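# Gather spilled game tokens into blue-tape square

## Task

Move every spilled game token into the square marked with blue tape, so that each lies wholly within the tape's outer border, resting on the table or low in a stack. The kitchen timer should finish upright on the table; if it does not, the result counts for less.

## Robot and tools

Robot: two arms, left_arm (a left hand) and right_arm (a right hand), each with a five-finger hand. Scene frame: origin at table height, halfway between the nominal bases; +x points out over the table, +z up, and left_arm is on the +y side (image sides may differ). Actual bases: left_arm at (+0.030, +0.318, 0) m, quat_wxyz (+1.000, 0, 0, -0.026); right_arm at (-0.033, -0.281, 0) m, quat_wxyz (+1.000, 0, 0, -0.007). Fixed cameras and the table use the scene frame; each arm reports its hand pose in its own base frame.

Hand point: a spot 0.05 m in front of the palm and 0.15 m from the wrist mount along the fingers. Its +z runs along straight fingers (which extend 0.06 to 0.07 m past it, their centre lines 0.06 m toward -y), +y leaves the palm, and +x runs across the palm away from the thumb on the right hand but toward the thumb on the left hand. A wrist bracket on the little-finger side can strike things. A closed grip holds objects roughly 0.035 to 0.065 m thick, or a handle as thin as 0.025 m, with the thumb turned in front of the palm.

The row: every motion command is a row of 28 numbers, each in [-1, 1], always covering both arms. Order: left_arm dx, dy, dz, rx, ry, rz, then left hand thumb_turn, thumb_bend, index, middle, ring, little, force_limit, speed; then the same fourteen for right_arm. The six pose numbers are offsets, not poses: they count from the arm's Hand target as it stood when the action or move began, along that Hand target's own axes. 1.0 equals 0.6 m of travel or 180 degrees; rx, ry, rz form a single rotation vector. Repeating an offset therefore moves the arm further. Sending six zeros re-requests the current Hand target. The controller limits orientation to within 40 degrees of the measured one per step. Arms often rest 1 to 3 cm (sometimes 5) short of the command, usually low; send the remaining gap as a new offset if needed.

Hand numbers are absolute targets: -1 open, +1 closed (thumb_turn +1 puts the thumb opposite the fingers; thumb_bend +1 fully bent). force_limit maps -1 to about 0 N and +1 to 10 N at the fingertip (15 N for the two thumb motors). speed rises from almost nothing at -1 to full speed at +0.48 and stays full up to +1; full travel takes 0.49 s. For a soft grip close at speed -0.94 or below. There is no 'unchanged' value: to keep a hand as is, resend the eight numbers of its last executed row; if it has never been commanded, send its hand_measured six values plus hand_force_limit and hand_speed. A motor only starts when its target changes by 0.002 or more. To squeeze harder, raise force_limit and send a target more closed than hand_measured; to loosen, send one more open.

Tools:
- execute_actions(actions, cameras): actions is a list of actions; each action is a table of up to 15 rows, one per 1/30 s step, and a short table repeats its last row. Every row in an action counts from that action's start pose. Images appear only for an empty list or when cameras names them.
- move(target, speed, blend, blocking, cameras): target is one 28-number row or a list of up to 15 rows, all offsets from the same starting Hand targets. speed is the path top speed in m/s (0.002 to 4.3, default 0.25; turning up to twice that in rad/s), one value or one per target. blend in m rounds corners between listed targets; 0 stops at each. Paths are straight lines, capped at 10 s, and avoid nothing. blocking=false returns after about 0.5 s while motion continues.
- wait(seconds 0 to 10, cameras): lets time pass holding last commands.
- stop(cameras): brakes a running move.
- zoom_image(camera, region=[x0, y0, x1, y1]): enlarges part of the latest image, at most 504 by 504 pixels. Cameras: cam_high and cam_low (896x504), cam_left_wrist and cam_right_wrist (672x504).
- show_instructions(): shows the reference pages.
- finished_scene(scene=1): ends the scene permanently.

Results: end_effector_position (m) and end_effector_quat_wxyz per arm, in its base frame; Hand target (basis for next offsets); hand_measured, hand_stopped_by (moving, target, force, stalled, fault) and hand_load_n, in hand-number order; a lost grip shows as hand_load_n near 0. Joint velocities may read 'within noise'. Joint torques include the arm's own weight; numbers 3 and 4 wrap at ±28 N m. A move adds a 'move:' line with its ending (done, off_target, moving, held, fault) and limits such as paced or held; done means within 10 mm and 2 degrees, and says nothing about contact.

Cautions: nothing may leave the table. The arms must not collide or press on each other, and a hand must not grip the other hand's fingers. Avoid fast contact, hard pushes, dropping or releasing moving items, and overloading fingers. Route paths around, not close to, an arm's own base. Stretched arms, held loads or unreachable targets heat motors: a MOTOR HOT line appears at 85 °C, and at 100 °C the arm goes limp for 30 to 60 s. A light push may occasionally disturb loose objects.

Each tool is called after "Call:" by a JSON object that holds its "method" and its "body", one argument or row to a line.

Reference images:

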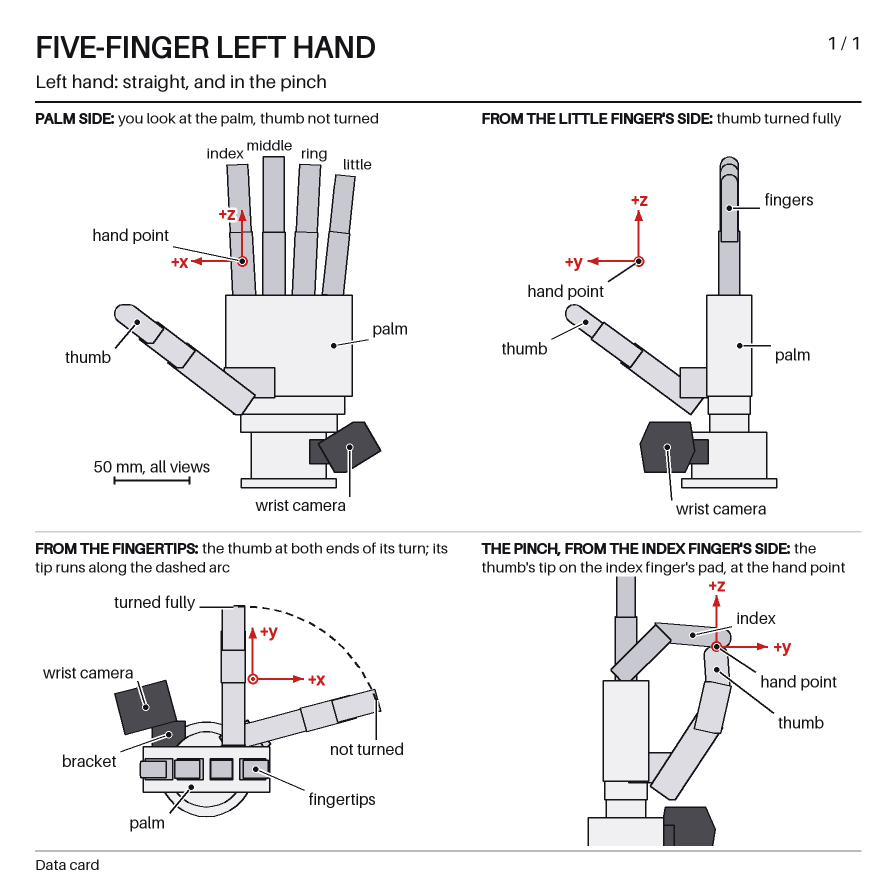

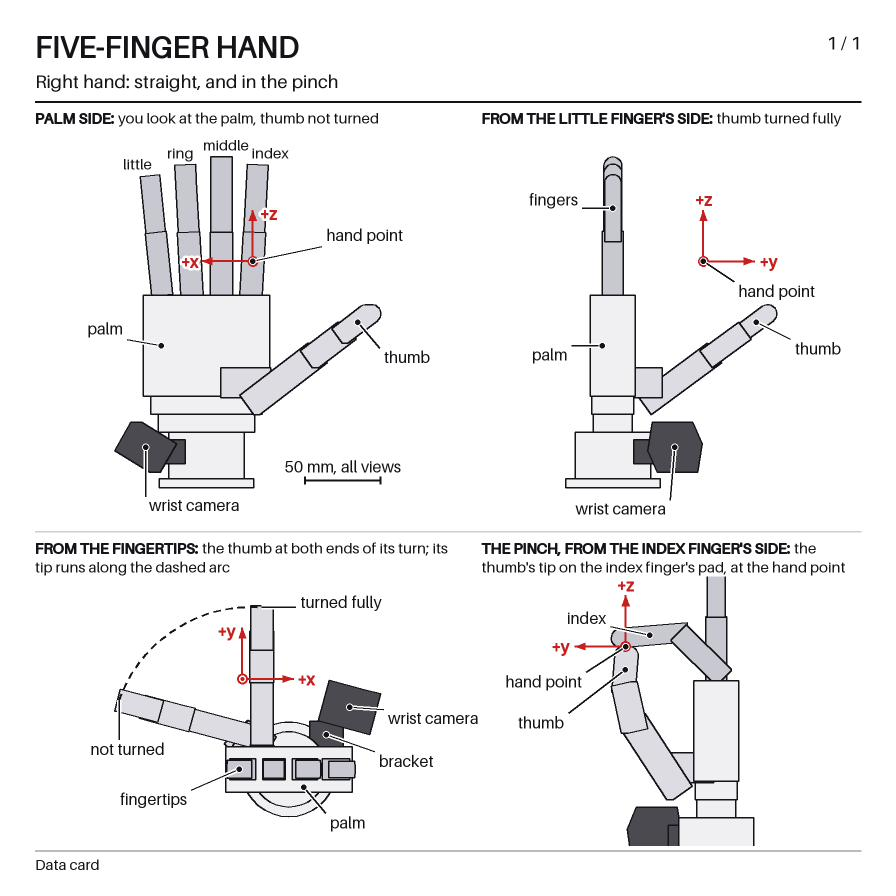

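## Session

Call:
{"method": "execute_actions", "body": {
  "actions": []
}}

Scene clock: 0.00 s.
left_arm: end_effector_position=(+0.3182, -0.1521, +0.1922) hand_measured=(-1.000, -1.000, -1.000, -1.000, -1.000, -1.000) hand_load_n=(+0.0, +0.0, +0.0, +0.0, +0.0, +0.0) hand_stopped_by=(target, target, target, target, target, target) hand_force_limit=0.00 hand_speed=-0.80 end_effector_quat_wxyz=(+0.023, +0.250, +0.968, +0.012) | right_arm: end_effector_position=(+0.6482, -0.0500, +0.2399) hand_measured=(-1.000, -1.000, -1.000, -1.000, -1.000, -1.000) hand_load_n=(+0.0, +0.0, +0.0, +0.0, +0.0, +0.0) hand_stopped_by=(target, target, target, target, target, target) hand_force_limit=0.00 hand_speed=-0.80 end_effector_quat_wxyz=(+0.322, -0.014, +0.907, +0.270)
Joint positions: left_arm=[-0.626 1.331 1.185 -1.391 -0.039 1.451] | right_arm=[-0.353 1.748 1.46 -0.764 -0.731 1.389]
Joint velocities: within noise
Joint torques (N m): no reading
Heat: left arm: hottest elbow 24 °C; right arm: hottest waist 26 °C.
Hand target: left_arm +0.3250, -0.1569, +0.2027; +0.037, +0.249, +0.968, +0.007 | right_arm +0.6538, -0.0521, +0.2448; +0.328, -0.016, +0.906, +0.268

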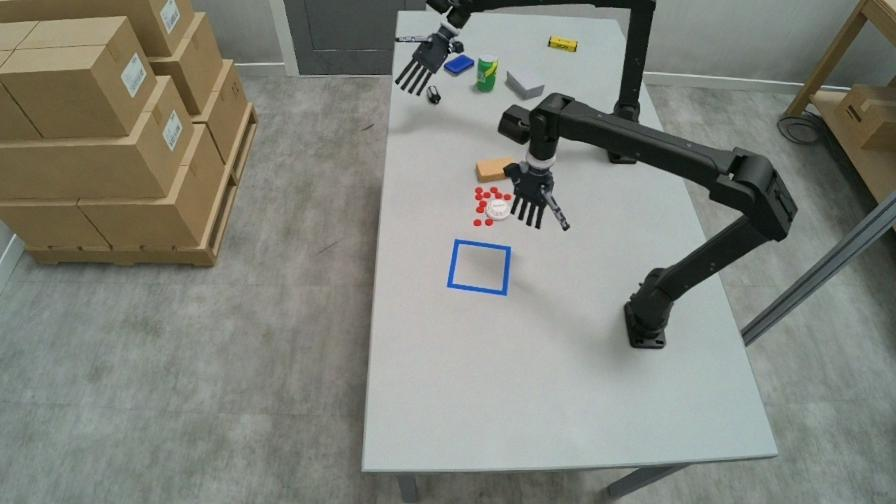

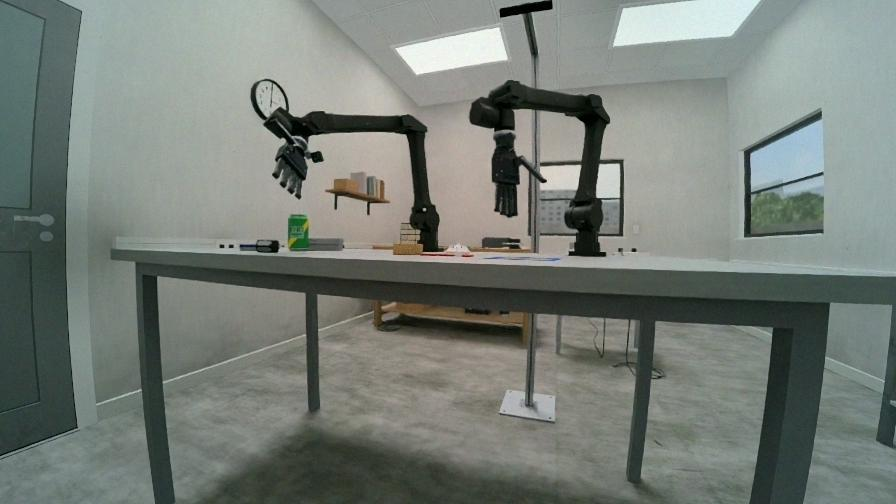

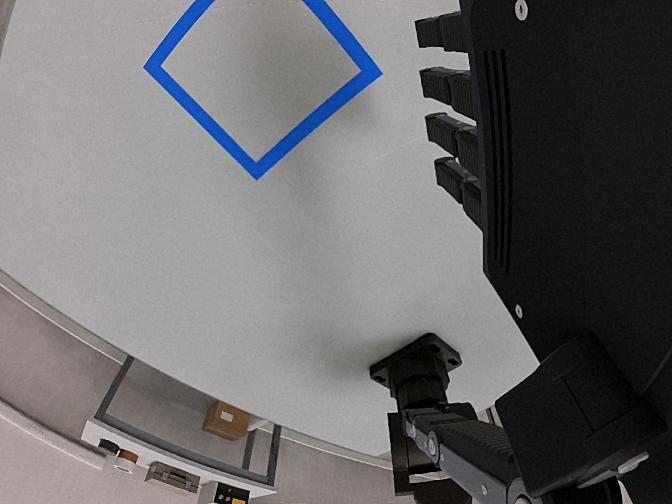

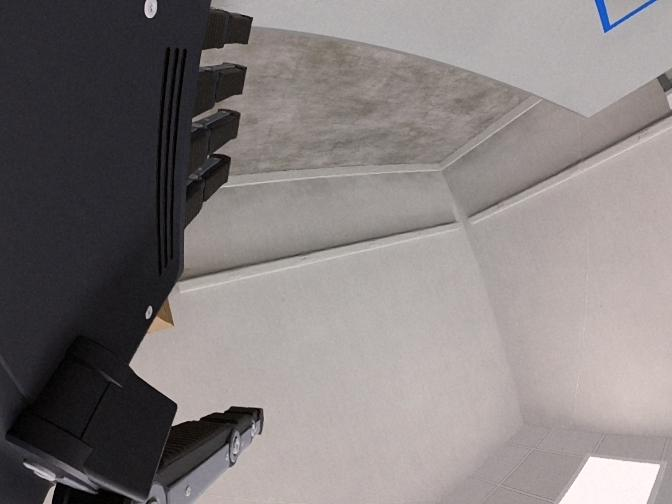

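Call:
{"method": "zoom_image", "body": {
  "camera": "cam_high",
  "region": [420, 130, 600, 310]
}}

Call:
{"method": "zoom_image", "body": {
  "camera": "cam_high",
  "region": [370, 20, 600, 190]
}}

Call:
{"method": "zoom_image", "body": {
  "camera": "cam_low",
  "region": [220, 180, 620, 300]
}}

Scaled by 2.800 from the camera's 896x504 image, which has a finer 1280x720 frame.

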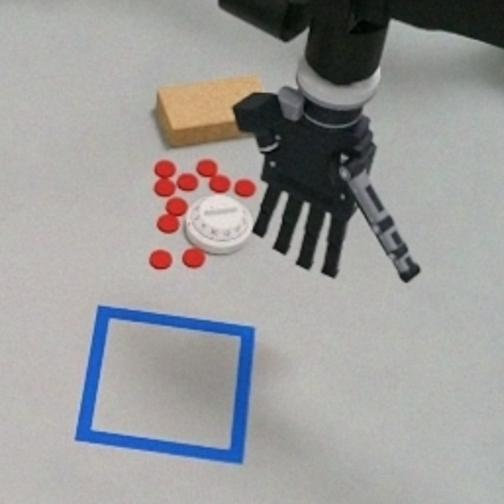

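Scaled by 2.191 from the camera's 896x504 image, which has a finer 1280x720 frame.

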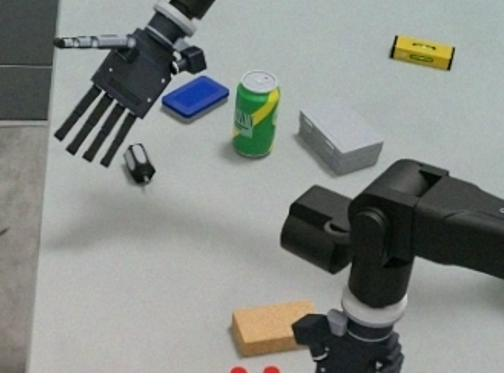

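Scaled by 1.260 from the camera's 896x504 image, which has a finer 1280x720 frame.

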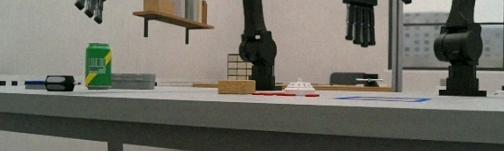

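Call:
{"method": "move", "body": {
  "target": [0.219,-0.121,-0.083,0,0,0,-1,-1,-1,-1,-1,-1,0.0,-0.8,0,0,0,0,0,0,-1,-1,-1,-1,-1,-1,0.0,-0.8],
  "cameras": ["all"]
}}

Scene clock: 3.13 s.
left_arm: end_effector_position=(+0.1747, -0.1559, +0.2374) hand_measured=(-1.000, -1.000, -1.000, -1.000, -1.000, -1.000) hand_load_n=(+0.0, +0.0, +0.0, +0.0, +0.0, +0.0) hand_stopped_by=(target, target, target, target, target, target) hand_force_limit=0.00 hand_speed=-0.80 end_effector_quat_wxyz=(+0.036, +0.247, +0.968, +0.007) | right_arm: end_effector_position=(+0.6482, -0.0500, +0.2399) hand_measured=(-1.000, -1.000, -1.000, -1.000, -1.000, -1.000) hand_load_n=(+0.0, +0.0, +0.0, +0.0, +0.0, +0.0) hand_stopped_by=(target, target, target, target, target, target) hand_force_limit=0.00 hand_speed=-0.80 end_effector_quat_wxyz=(+0.322, -0.014, +0.907, +0.270)
Joint positions: left_arm=[-0.949 1.039 1.075 -1.56 -0.056 1.123] | right_arm=[-0.353 1.748 1.46 -0.764 -0.731 1.389]
Joint torques (N m): left_arm=[-1.49 -5.95 9.42 -0.23 -0.1 -0.02] | right_arm=[-0.38 -16.26 8.87 1.05 -0.6 -0.04]
Heat: left arm: hottest elbow 25 °C; right arm: hottest waist 26 °C.
Hand target: left_arm +0.1715, -0.1567, +0.2411; +0.037, +0.249, +0.968, +0.006 | right_arm +0.6538, -0.0521, +0.2448; +0.328, -0.016, +0.906, +0.268
Off the commanded pose: left_arm 0.005 m, 0 deg | right_arm 0.008 m, 1 deg.
move: done

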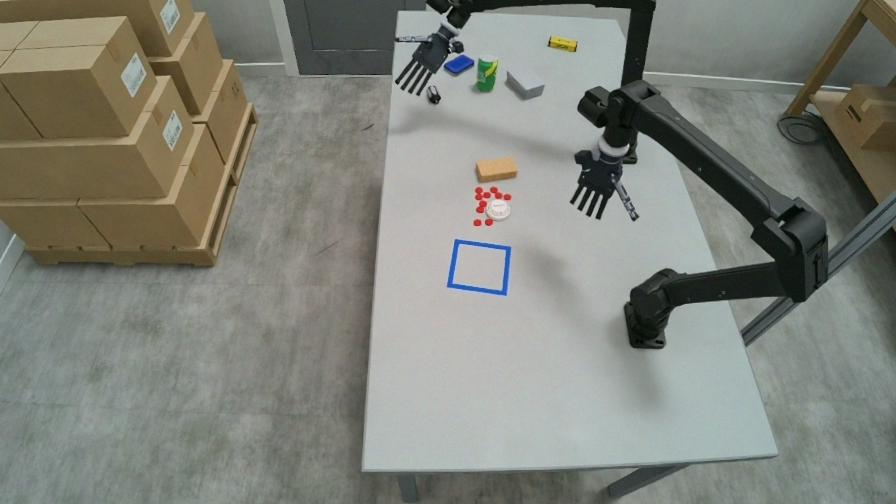

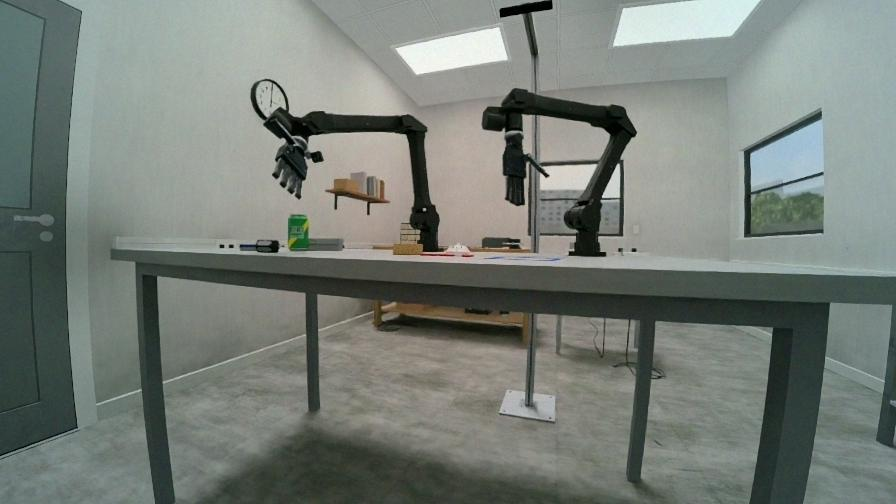

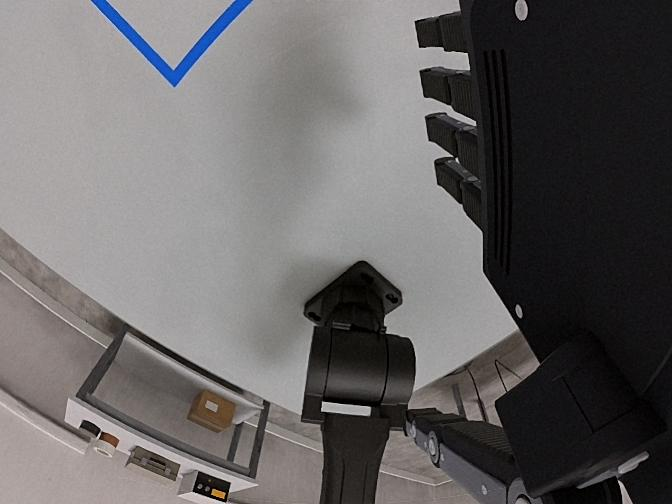

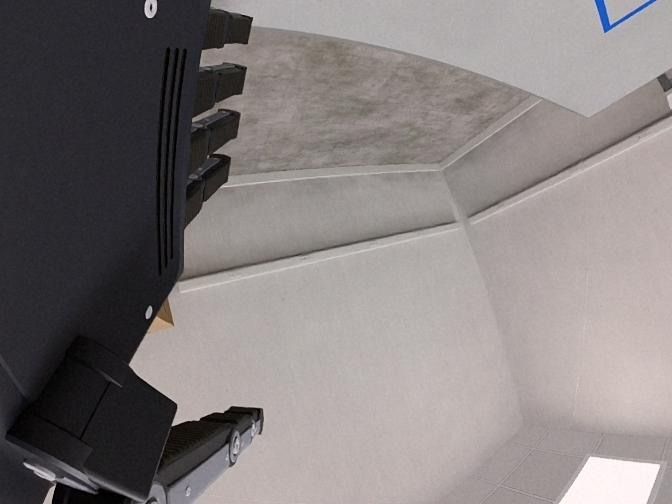

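Call:
{"method": "zoom_image", "body": {
  "camera": "cam_high",
  "region": [430, 140, 550, 260]
}}

Call:
{"method": "zoom_image", "body": {
  "camera": "cam_low",
  "region": [370, 220, 590, 280]
}}

Scaled by 4.200 from the camera's 896x504 image, which has a finer 1280x720 frame.

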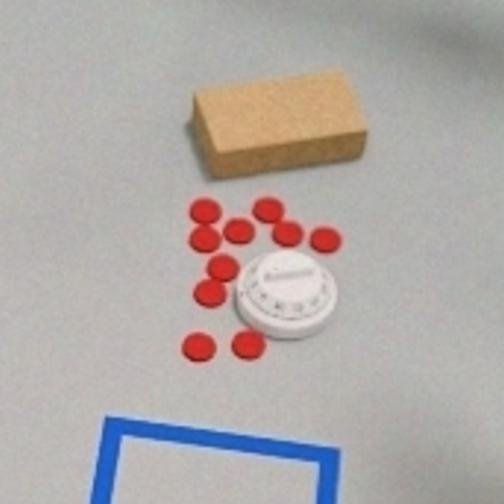

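Scaled by 2.291 from the camera's 896x504 image, which has a finer 1280x720 frame.

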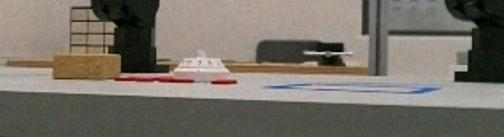

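Call:
{"method": "move", "body": {
  "target": [-0.4397,-0.2405,0.1065,-0.0176,0.023,-0.6766,-1,-1,-1,-1,-1,-1,0.0,-0.8,0,0,0,0,0,0,-1,-1,-1,-1,-1,-1,0.0,-0.8],
  "cameras": ["all"]
}}

Scene clock: 11.87 s.
left_arm: end_effector_position=(+0.3220, -0.4031, +0.1796) hand_measured=(-1.000, -1.000, -1.000, -1.000, -1.000, -1.000) hand_load_n=(+0.0, +0.0, +0.0, +0.0, +0.0, +0.0) hand_stopped_by=(target, target, target, target, target, target) hand_force_limit=0.00 hand_speed=-0.80 end_effector_quat_wxyz=(+0.000, +0.719, -0.695, -0.015) | right_arm: end_effector_position=(+0.6482, -0.0500, +0.2399) hand_measured=(-1.000, -1.000, -1.000, -1.000, -1.000, -1.000) hand_load_n=(+0.0, -0.5, +0.0, +0.0, +0.0, +0.0) hand_stopped_by=(target, target, target, target, target, target) hand_force_limit=0.00 hand_speed=-0.80 end_effector_quat_wxyz=(+0.322, -0.014, +0.907, +0.270)
Joint positions: left_arm=[-0.77 1.761 1.649 -1.49 0 -0.804] | right_arm=[-0.353 1.748 1.46 -0.764 -0.731 1.389]
Joint torques (N m): left_arm=[0.32 -15.91 12.98 -0.2 0.03 -0.01] | right_arm=[-0.44 -16.26 8.88 1.05 -0.6 -0.04]
Heat: left arm: hottest elbow 26 °C; right arm: hottest shoulder 28 °C.
Hand target: left_arm +0.3371, -0.4109, +0.1911; -0.001, +0.725, -0.689, +0.000 | right_arm +0.6538, -0.0521, +0.2448; +0.328, -0.016, +0.906, +0.268
Off the commanded pose: left_arm 0.020 m, 2 deg | right_arm 0.008 m, 1 deg.
move: off_target (left_arm)

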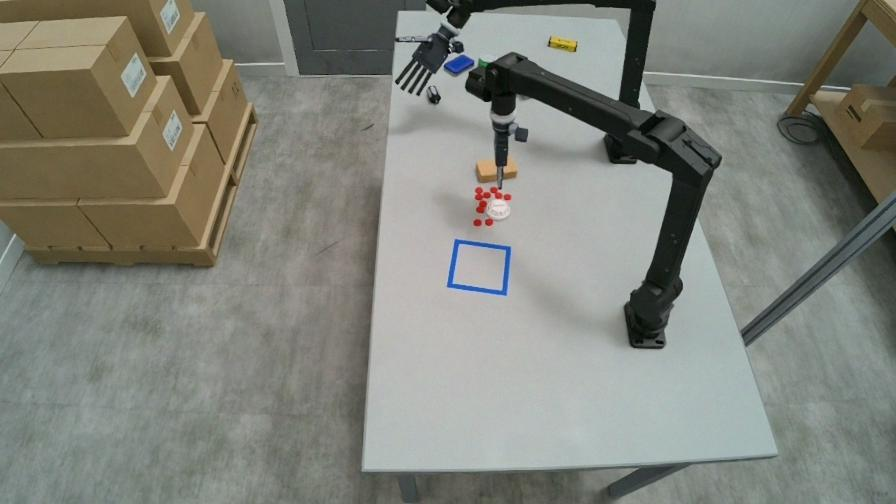

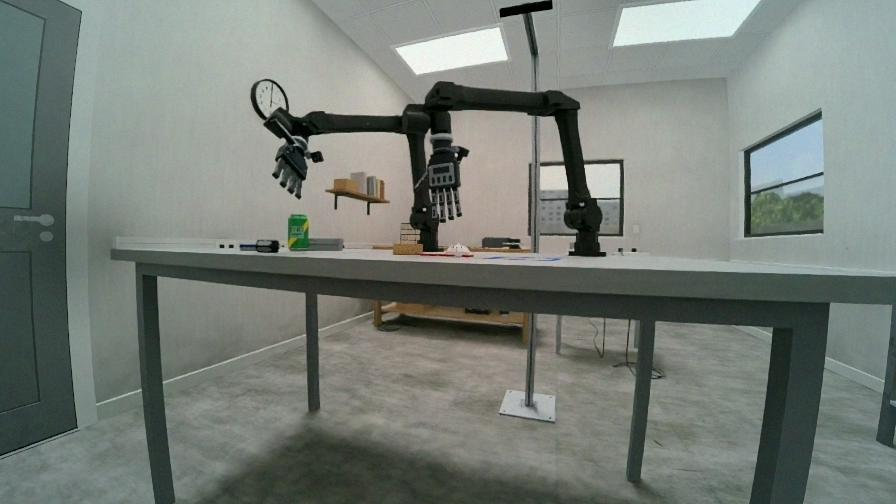

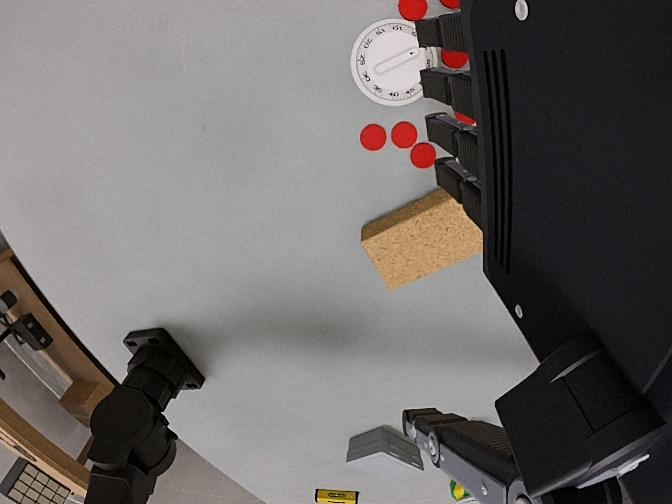

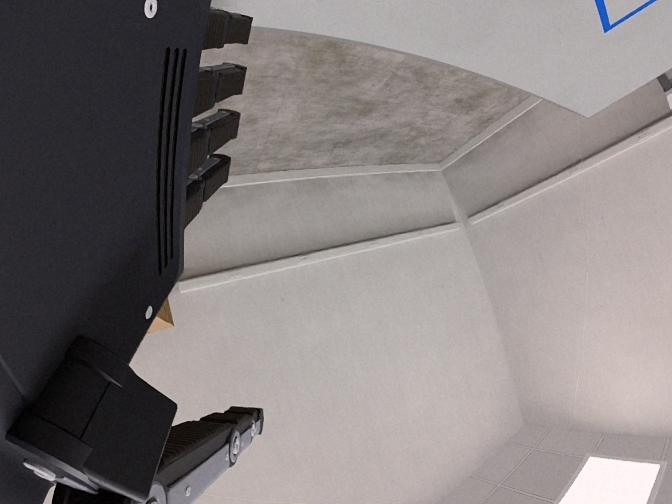

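Call:
{"method": "zoom_image", "body": {
  "camera": "cam_high",
  "region": [430, 100, 570, 240]
}}

Call:
{"method": "zoom_image", "body": {
  "camera": "cam_left_wrist",
  "region": [320, 0, 520, 220]
}}

Scaled by 3.600 from the camera's 896x504 image, which has a finer 1280x720 frame.

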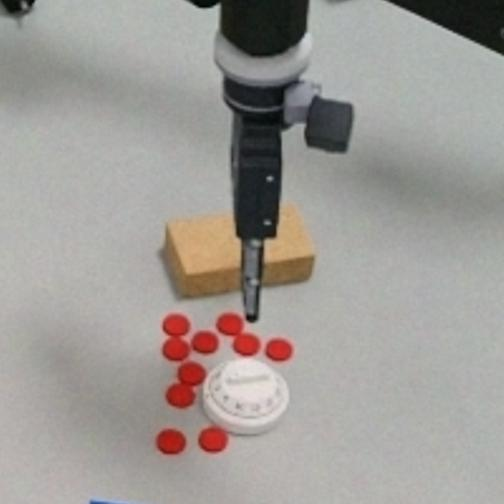

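Scaled by 2.291 from the camera's 672x504 image, which has a finer 960x720 frame.

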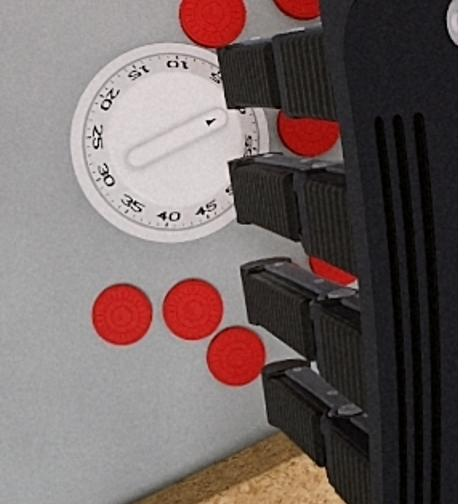

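Call:
{"method": "move", "body": {
  "target": [-0.0167,-0.0752,0.1,0,0,0,-1,-1,-1,-1,-1,-1,0.0,-0.8,0,0,0,0,0,0,-1,-1,-1,-1,-1,-1,0.0,-0.8],
  "cameras": ["all"]
}}

Call:
{"method": "zoom_image", "body": {
  "camera": "cam_high",
  "region": [430, 100, 570, 240]
}}

Call:
{"method": "zoom_image", "body": {
  "camera": "cam_low",
  "region": [370, 200, 520, 280]
}}

Scene clock: 13.97 s.
left_arm: end_effector_position=(+0.3729, -0.3936, +0.1247) hand_measured=(-1.000, -1.000, -1.000, -1.000, -1.000, -1.000) hand_load_n=(+0.0, +0.0, +0.0, +0.0, +0.0, +0.0) hand_stopped_by=(target, target, target, target, target, target) hand_force_limit=0.00 hand_speed=-0.80 end_effector_quat_wxyz=(+0.000, +0.727, -0.686, -0.015) | right_arm: end_effector_position=(+0.6482, -0.0500, +0.2399) hand_measured=(-1.000, -1.000, -1.000, -1.000, -1.000, -1.000) hand_load_n=(+0.0, +0.0, +0.0, +0.0, +0.0, +0.5) hand_stopped_by=(target, target, target, target, target, target) hand_force_limit=0.00 hand_speed=-0.80 end_effector_quat_wxyz=(+0.322, -0.014, +0.907, +0.270)
Joint positions: left_arm=[-0.695 1.864 1.649 -1.386 -0.002 -0.752] | right_arm=[-0.353 1.748 1.46 -0.764 -0.731 1.389]
Joint torques (N m): left_arm=[-0.15 -18.49 10.3 0.47 0.06 0.14] | right_arm=[-0.38 -16.32 8.88 1.05 -0.6 -0.04]
Heat: left arm: hottest elbow 27 °C; right arm: hottest shoulder 28 °C.
Hand target: left_arm +0.3818, -0.3984, +0.1311; -0.001, +0.725, -0.688, +0.000 | right_arm +0.6538, -0.0521, +0.2448; +0.328, -0.016, +0.906, +0.268
Off the commanded pose: left_arm 0.012 m, 2 deg | right_arm 0.008 m, 1 deg.
move: off_target (left_arm)

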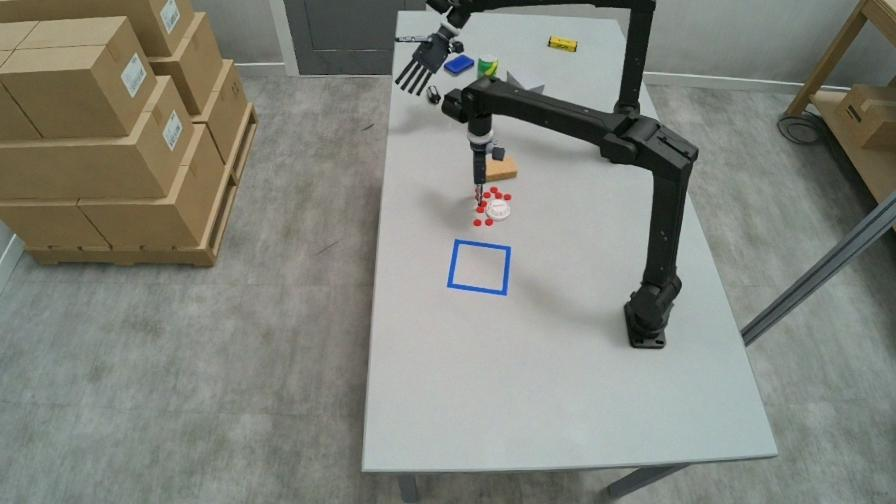

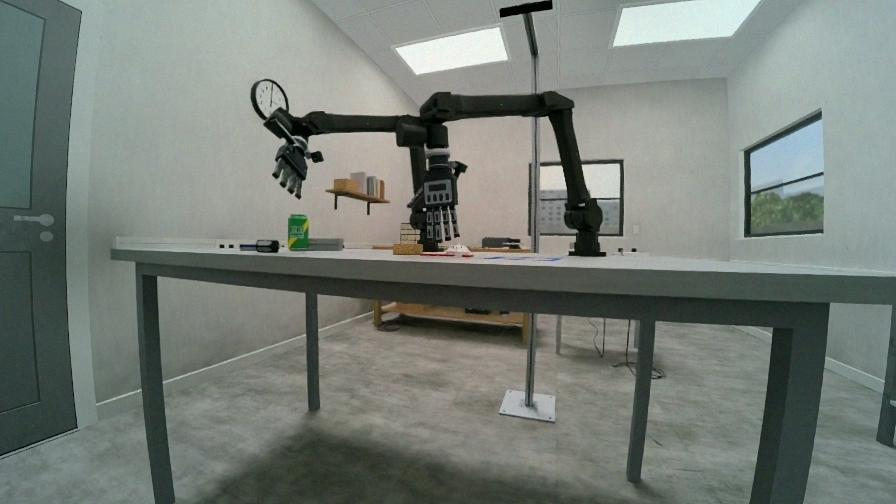

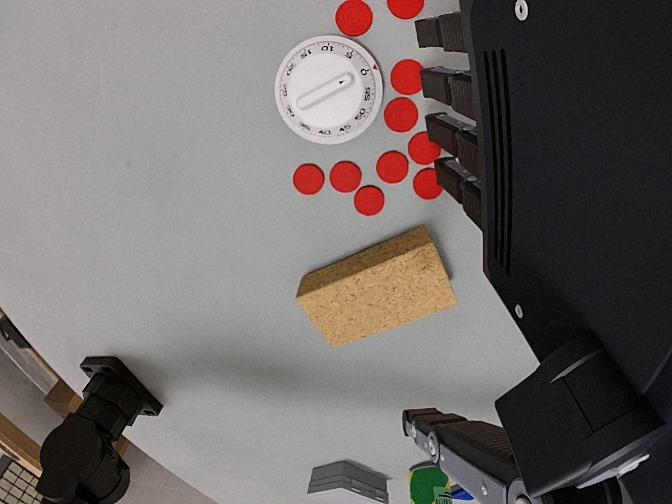

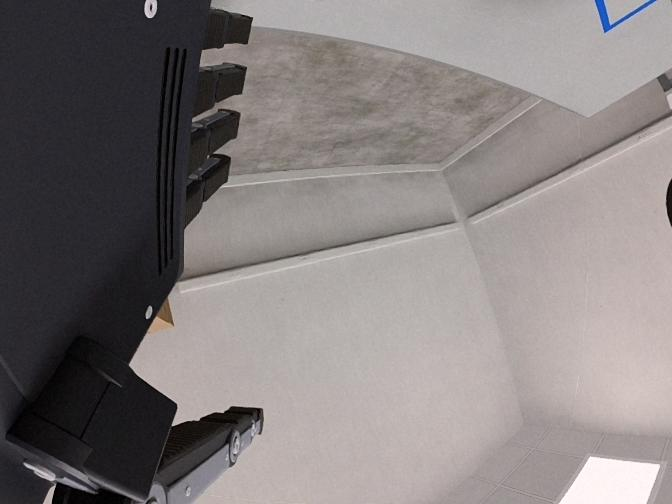

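Scaled by 3.600 from the camera's 896x504 image, which has a finer 1280x720 frame.

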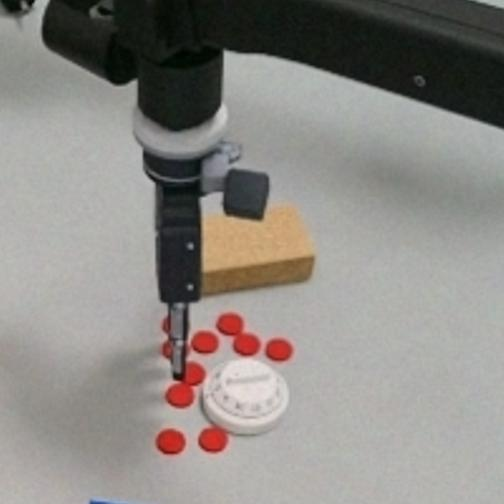

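Scaled by 3.360 from the camera's 896x504 image, which has a finer 1280x720 frame.

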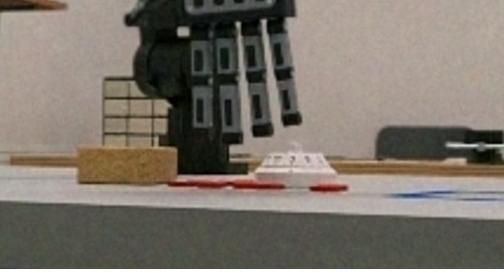

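Call:
{"method": "move", "body": {
  "target": [-0.0417,0,0.05,0,0,0,-1,-1,-1,-1,-1,-1,0.0,-0.8,0,0,0,0,0,0,-1,-1,-1,-1,-1,-1,0.0,-0.8],
  "cameras": ["all"],
  "speed": 0.1
}}

Call:
{"method": "zoom_image", "body": {
  "camera": "cam_high",
  "region": [430, 100, 570, 240]
}}

Call:
{"method": "zoom_image", "body": {
  "camera": "cam_low",
  "region": [370, 200, 520, 280]
}}

Scene clock: 26.23 s.
left_arm: end_effector_position=(+0.3754, -0.3760, +0.0955) hand_measured=(-1.000, -1.000, -1.000, -1.000, -1.000, -1.000) hand_load_n=(+0.0, +0.0, +0.0, +0.0, +0.0, +0.0) hand_stopped_by=(target, target, target, target, target, target) hand_force_limit=0.00 hand_speed=-0.80 end_effector_quat_wxyz=(+0.000, +0.725, -0.689, -0.011) | right_arm: end_effector_position=(+0.6482, -0.0500, +0.2399) hand_measured=(-1.000, -1.000, -1.000, -1.000, -1.000, -1.000) hand_load_n=(+0.0, +0.0, +0.0, +0.0, +0.0, +0.0) hand_stopped_by=(target, target, target, target, target, target) hand_force_limit=0.00 hand_speed=-0.80 end_effector_quat_wxyz=(+0.322, -0.014, +0.907, +0.270)
Joint positions: left_arm=[-0.668 1.855 1.557 -1.295 -0.002 -0.719] | right_arm=[-0.353 1.748 1.46 -0.764 -0.731 1.389]
Joint torques (N m): left_arm=[0.56 -19.19 7.99 0.55 0.09 0.13] | right_arm=[-0.44 -16.21 8.87 1.05 -0.6 -0.04]
Heat: left arm: hottest elbow 28 °C; right arm: hottest elbow 30 °C.
Hand target: left_arm +0.3805, -0.3735, +0.1011; -0.001, +0.725, -0.689, +0.000 | right_arm +0.6538, -0.0521, +0.2448; +0.328, -0.016, +0.906, +0.268
Off the commanded pose: left_arm 0.008 m, 1 deg | right_arm 0.008 m, 1 deg.
move: done

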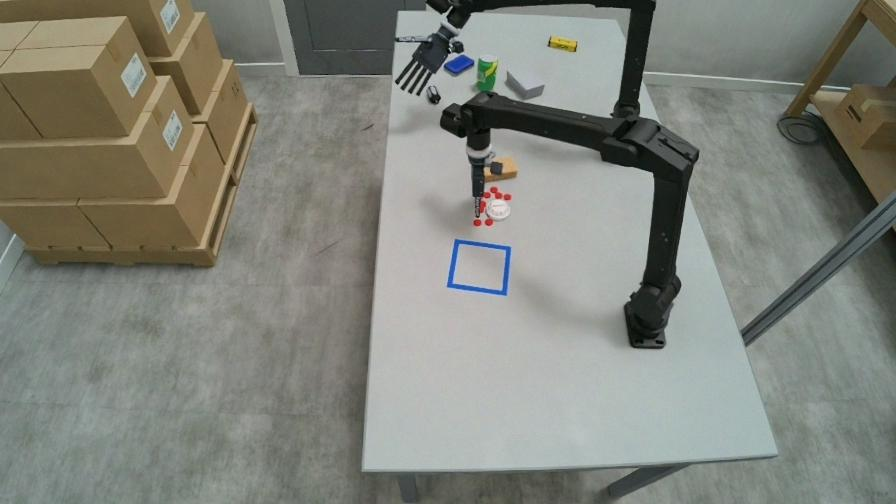

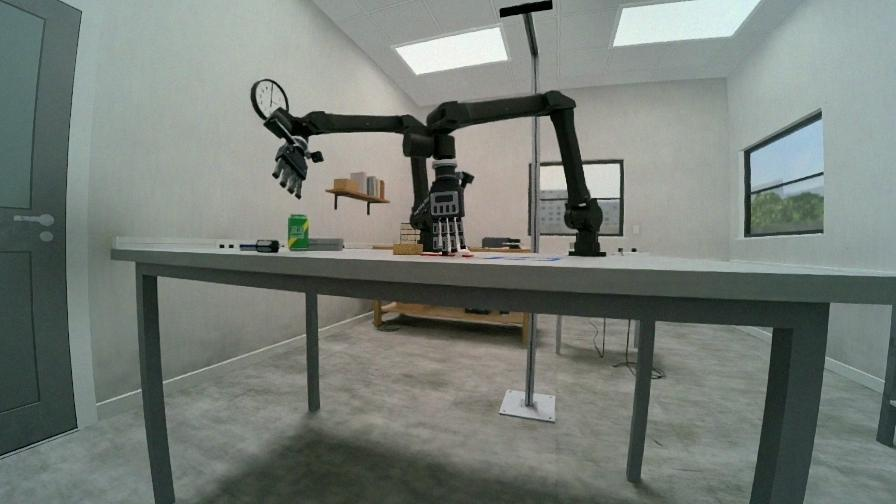

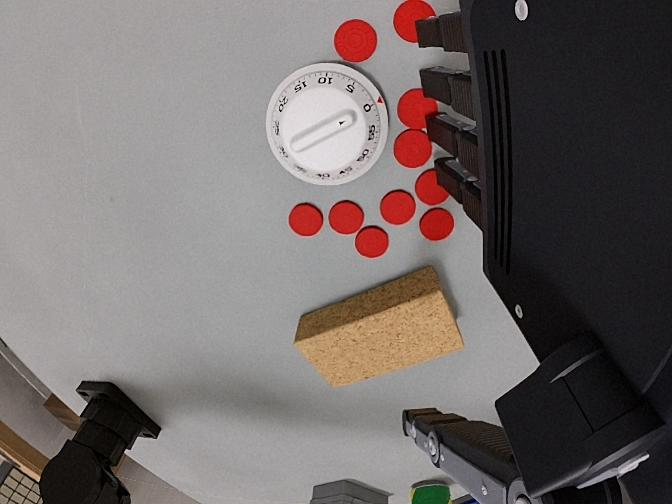

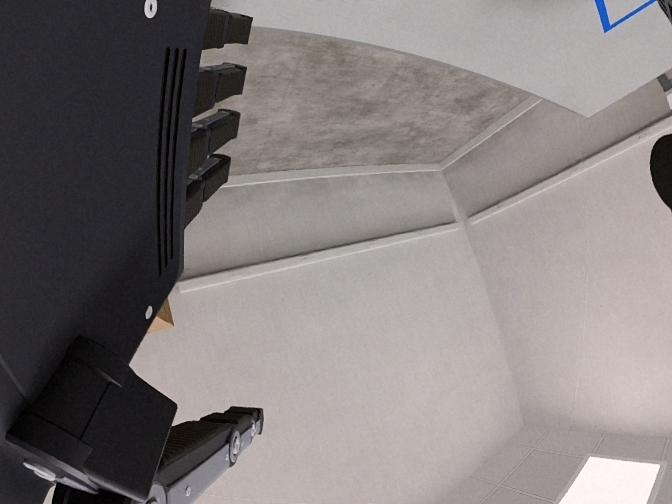

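Scaled by 3.600 from the camera's 896x504 image, which has a finer 1280x720 frame.

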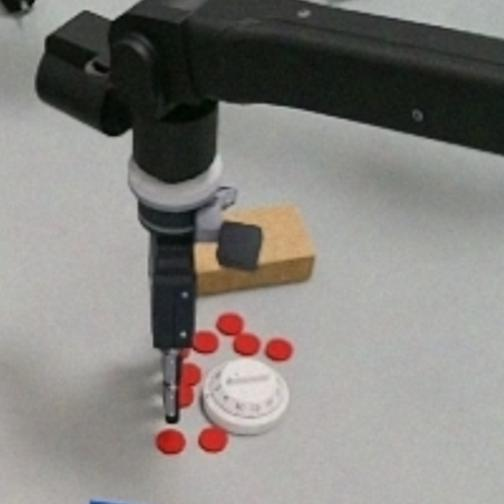

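Scaled by 3.360 from the camera's 896x504 image, which has a finer 1280x720 frame.

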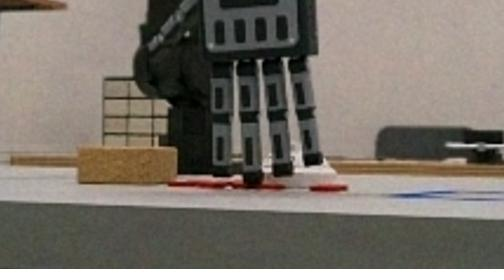

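Call:
{"method": "move", "body": {
  "target": [-0.0067,0.2167,0.005,0,0,0,-1,-1,-1,-1,-1,-1,0.0,-0.8,0,0,0,0,0,0,-1,-1,-1,-1,-1,-1,0.0,-0.8],
  "cameras": ["all"],
  "speed": 0.08
}}

Call:
{"method": "zoom_image", "body": {
  "camera": "cam_high",
  "region": [430, 100, 570, 240]
}}

Call:
{"method": "zoom_image", "body": {
  "camera": "cam_low",
  "region": [370, 200, 520, 280]
}}

Scene clock: 29.27 s.
left_arm: end_effector_position=(+0.2528, -0.3703, +0.0918) hand_measured=(-1.000, -1.000, -1.000, -1.000, -1.000, -1.000) hand_load_n=(+0.0, +0.0, +0.0, -0.5, +0.0, +0.0) hand_stopped_by=(target, target, target, target, target, target) hand_force_limit=0.00 hand_speed=-0.80 end_effector_quat_wxyz=(-0.002, +0.726, -0.687, -0.013) | right_arm: end_effector_position=(+0.6482, -0.0500, +0.2399) hand_measured=(-1.000, -1.000, -1.000, -1.000, -1.000, -1.000) hand_load_n=(+0.0, +0.0, +0.0, +0.0, +0.0, +0.0) hand_stopped_by=(target, target, target, target, target, target) hand_force_limit=0.00 hand_speed=-0.80 end_effector_quat_wxyz=(+0.322, -0.014, +0.907, +0.270)
Joint positions: left_arm=[-0.824 1.629 1.24 -1.208 -0.002 -0.879] | right_arm=[-0.353 1.748 1.46 -0.764 -0.731 1.389]
Joint torques (N m): left_arm=[-1.61 -15.44 7.76 0.54 0.12 -0.05] | right_arm=[-0.44 -16.26 8.88 1.05 -0.6 -0.04]
Heat: left arm: hottest elbow 28 °C; right arm: hottest elbow 30 °C.
Hand target: left_arm +0.2504, -0.3762, +0.0980; -0.001, +0.725, -0.689, +0.000 | right_arm +0.6538, -0.0521, +0.2448; +0.328, -0.016, +0.906, +0.268
Off the commanded pose: left_arm 0.009 m, 2 deg | right_arm 0.008 m, 1 deg.
move: done

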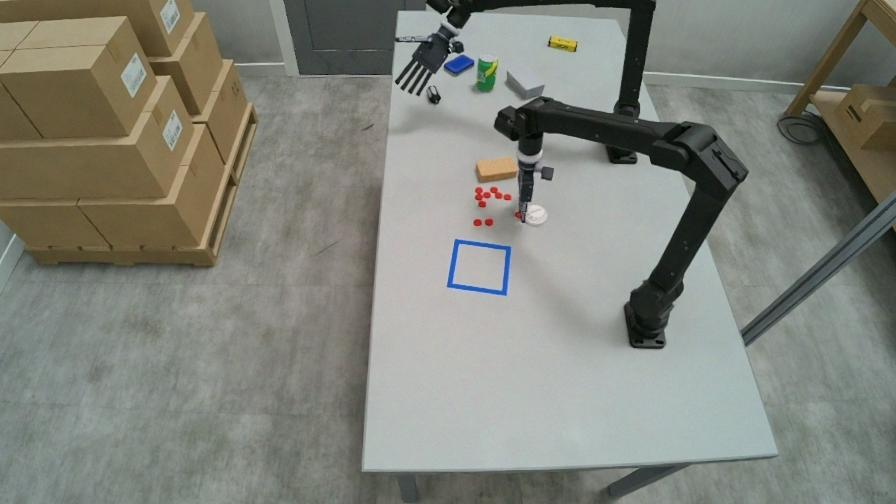

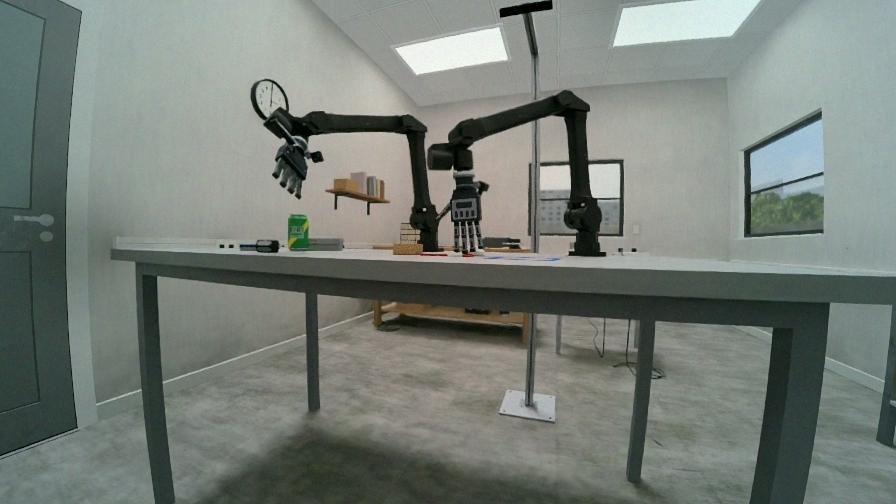

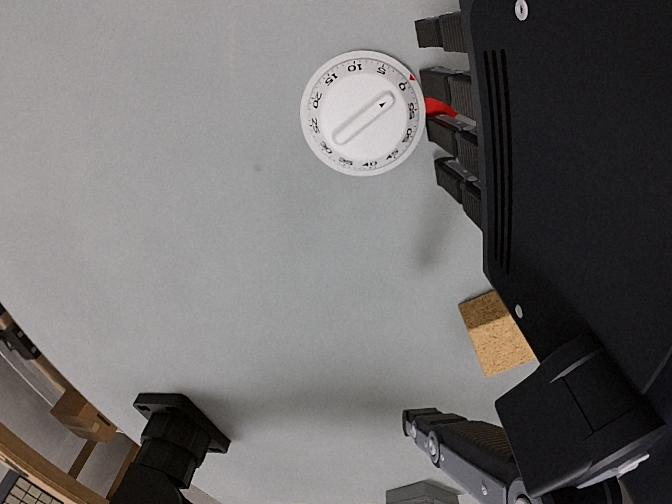

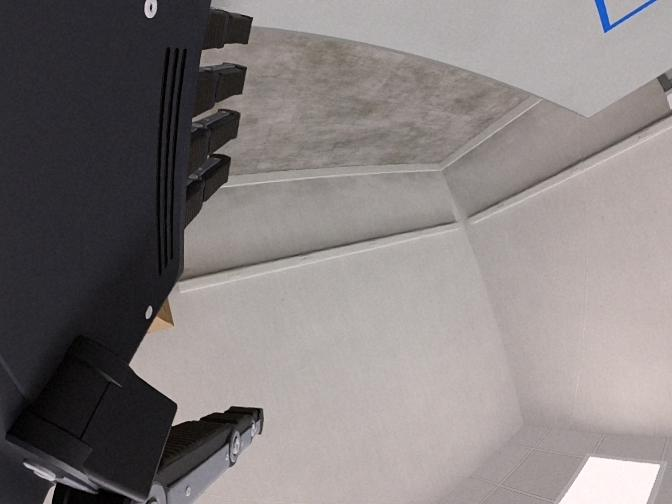

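Scaled by 3.600 from the camera's 896x504 image, which has a finer 1280x720 frame.

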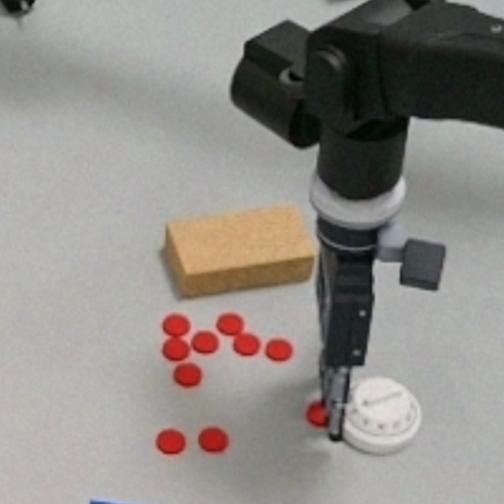

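Scaled by 3.360 from the camera's 896x504 image, which has a finer 1280x720 frame.

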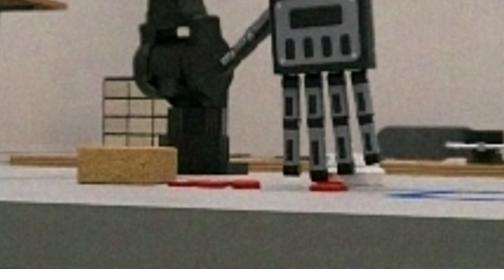

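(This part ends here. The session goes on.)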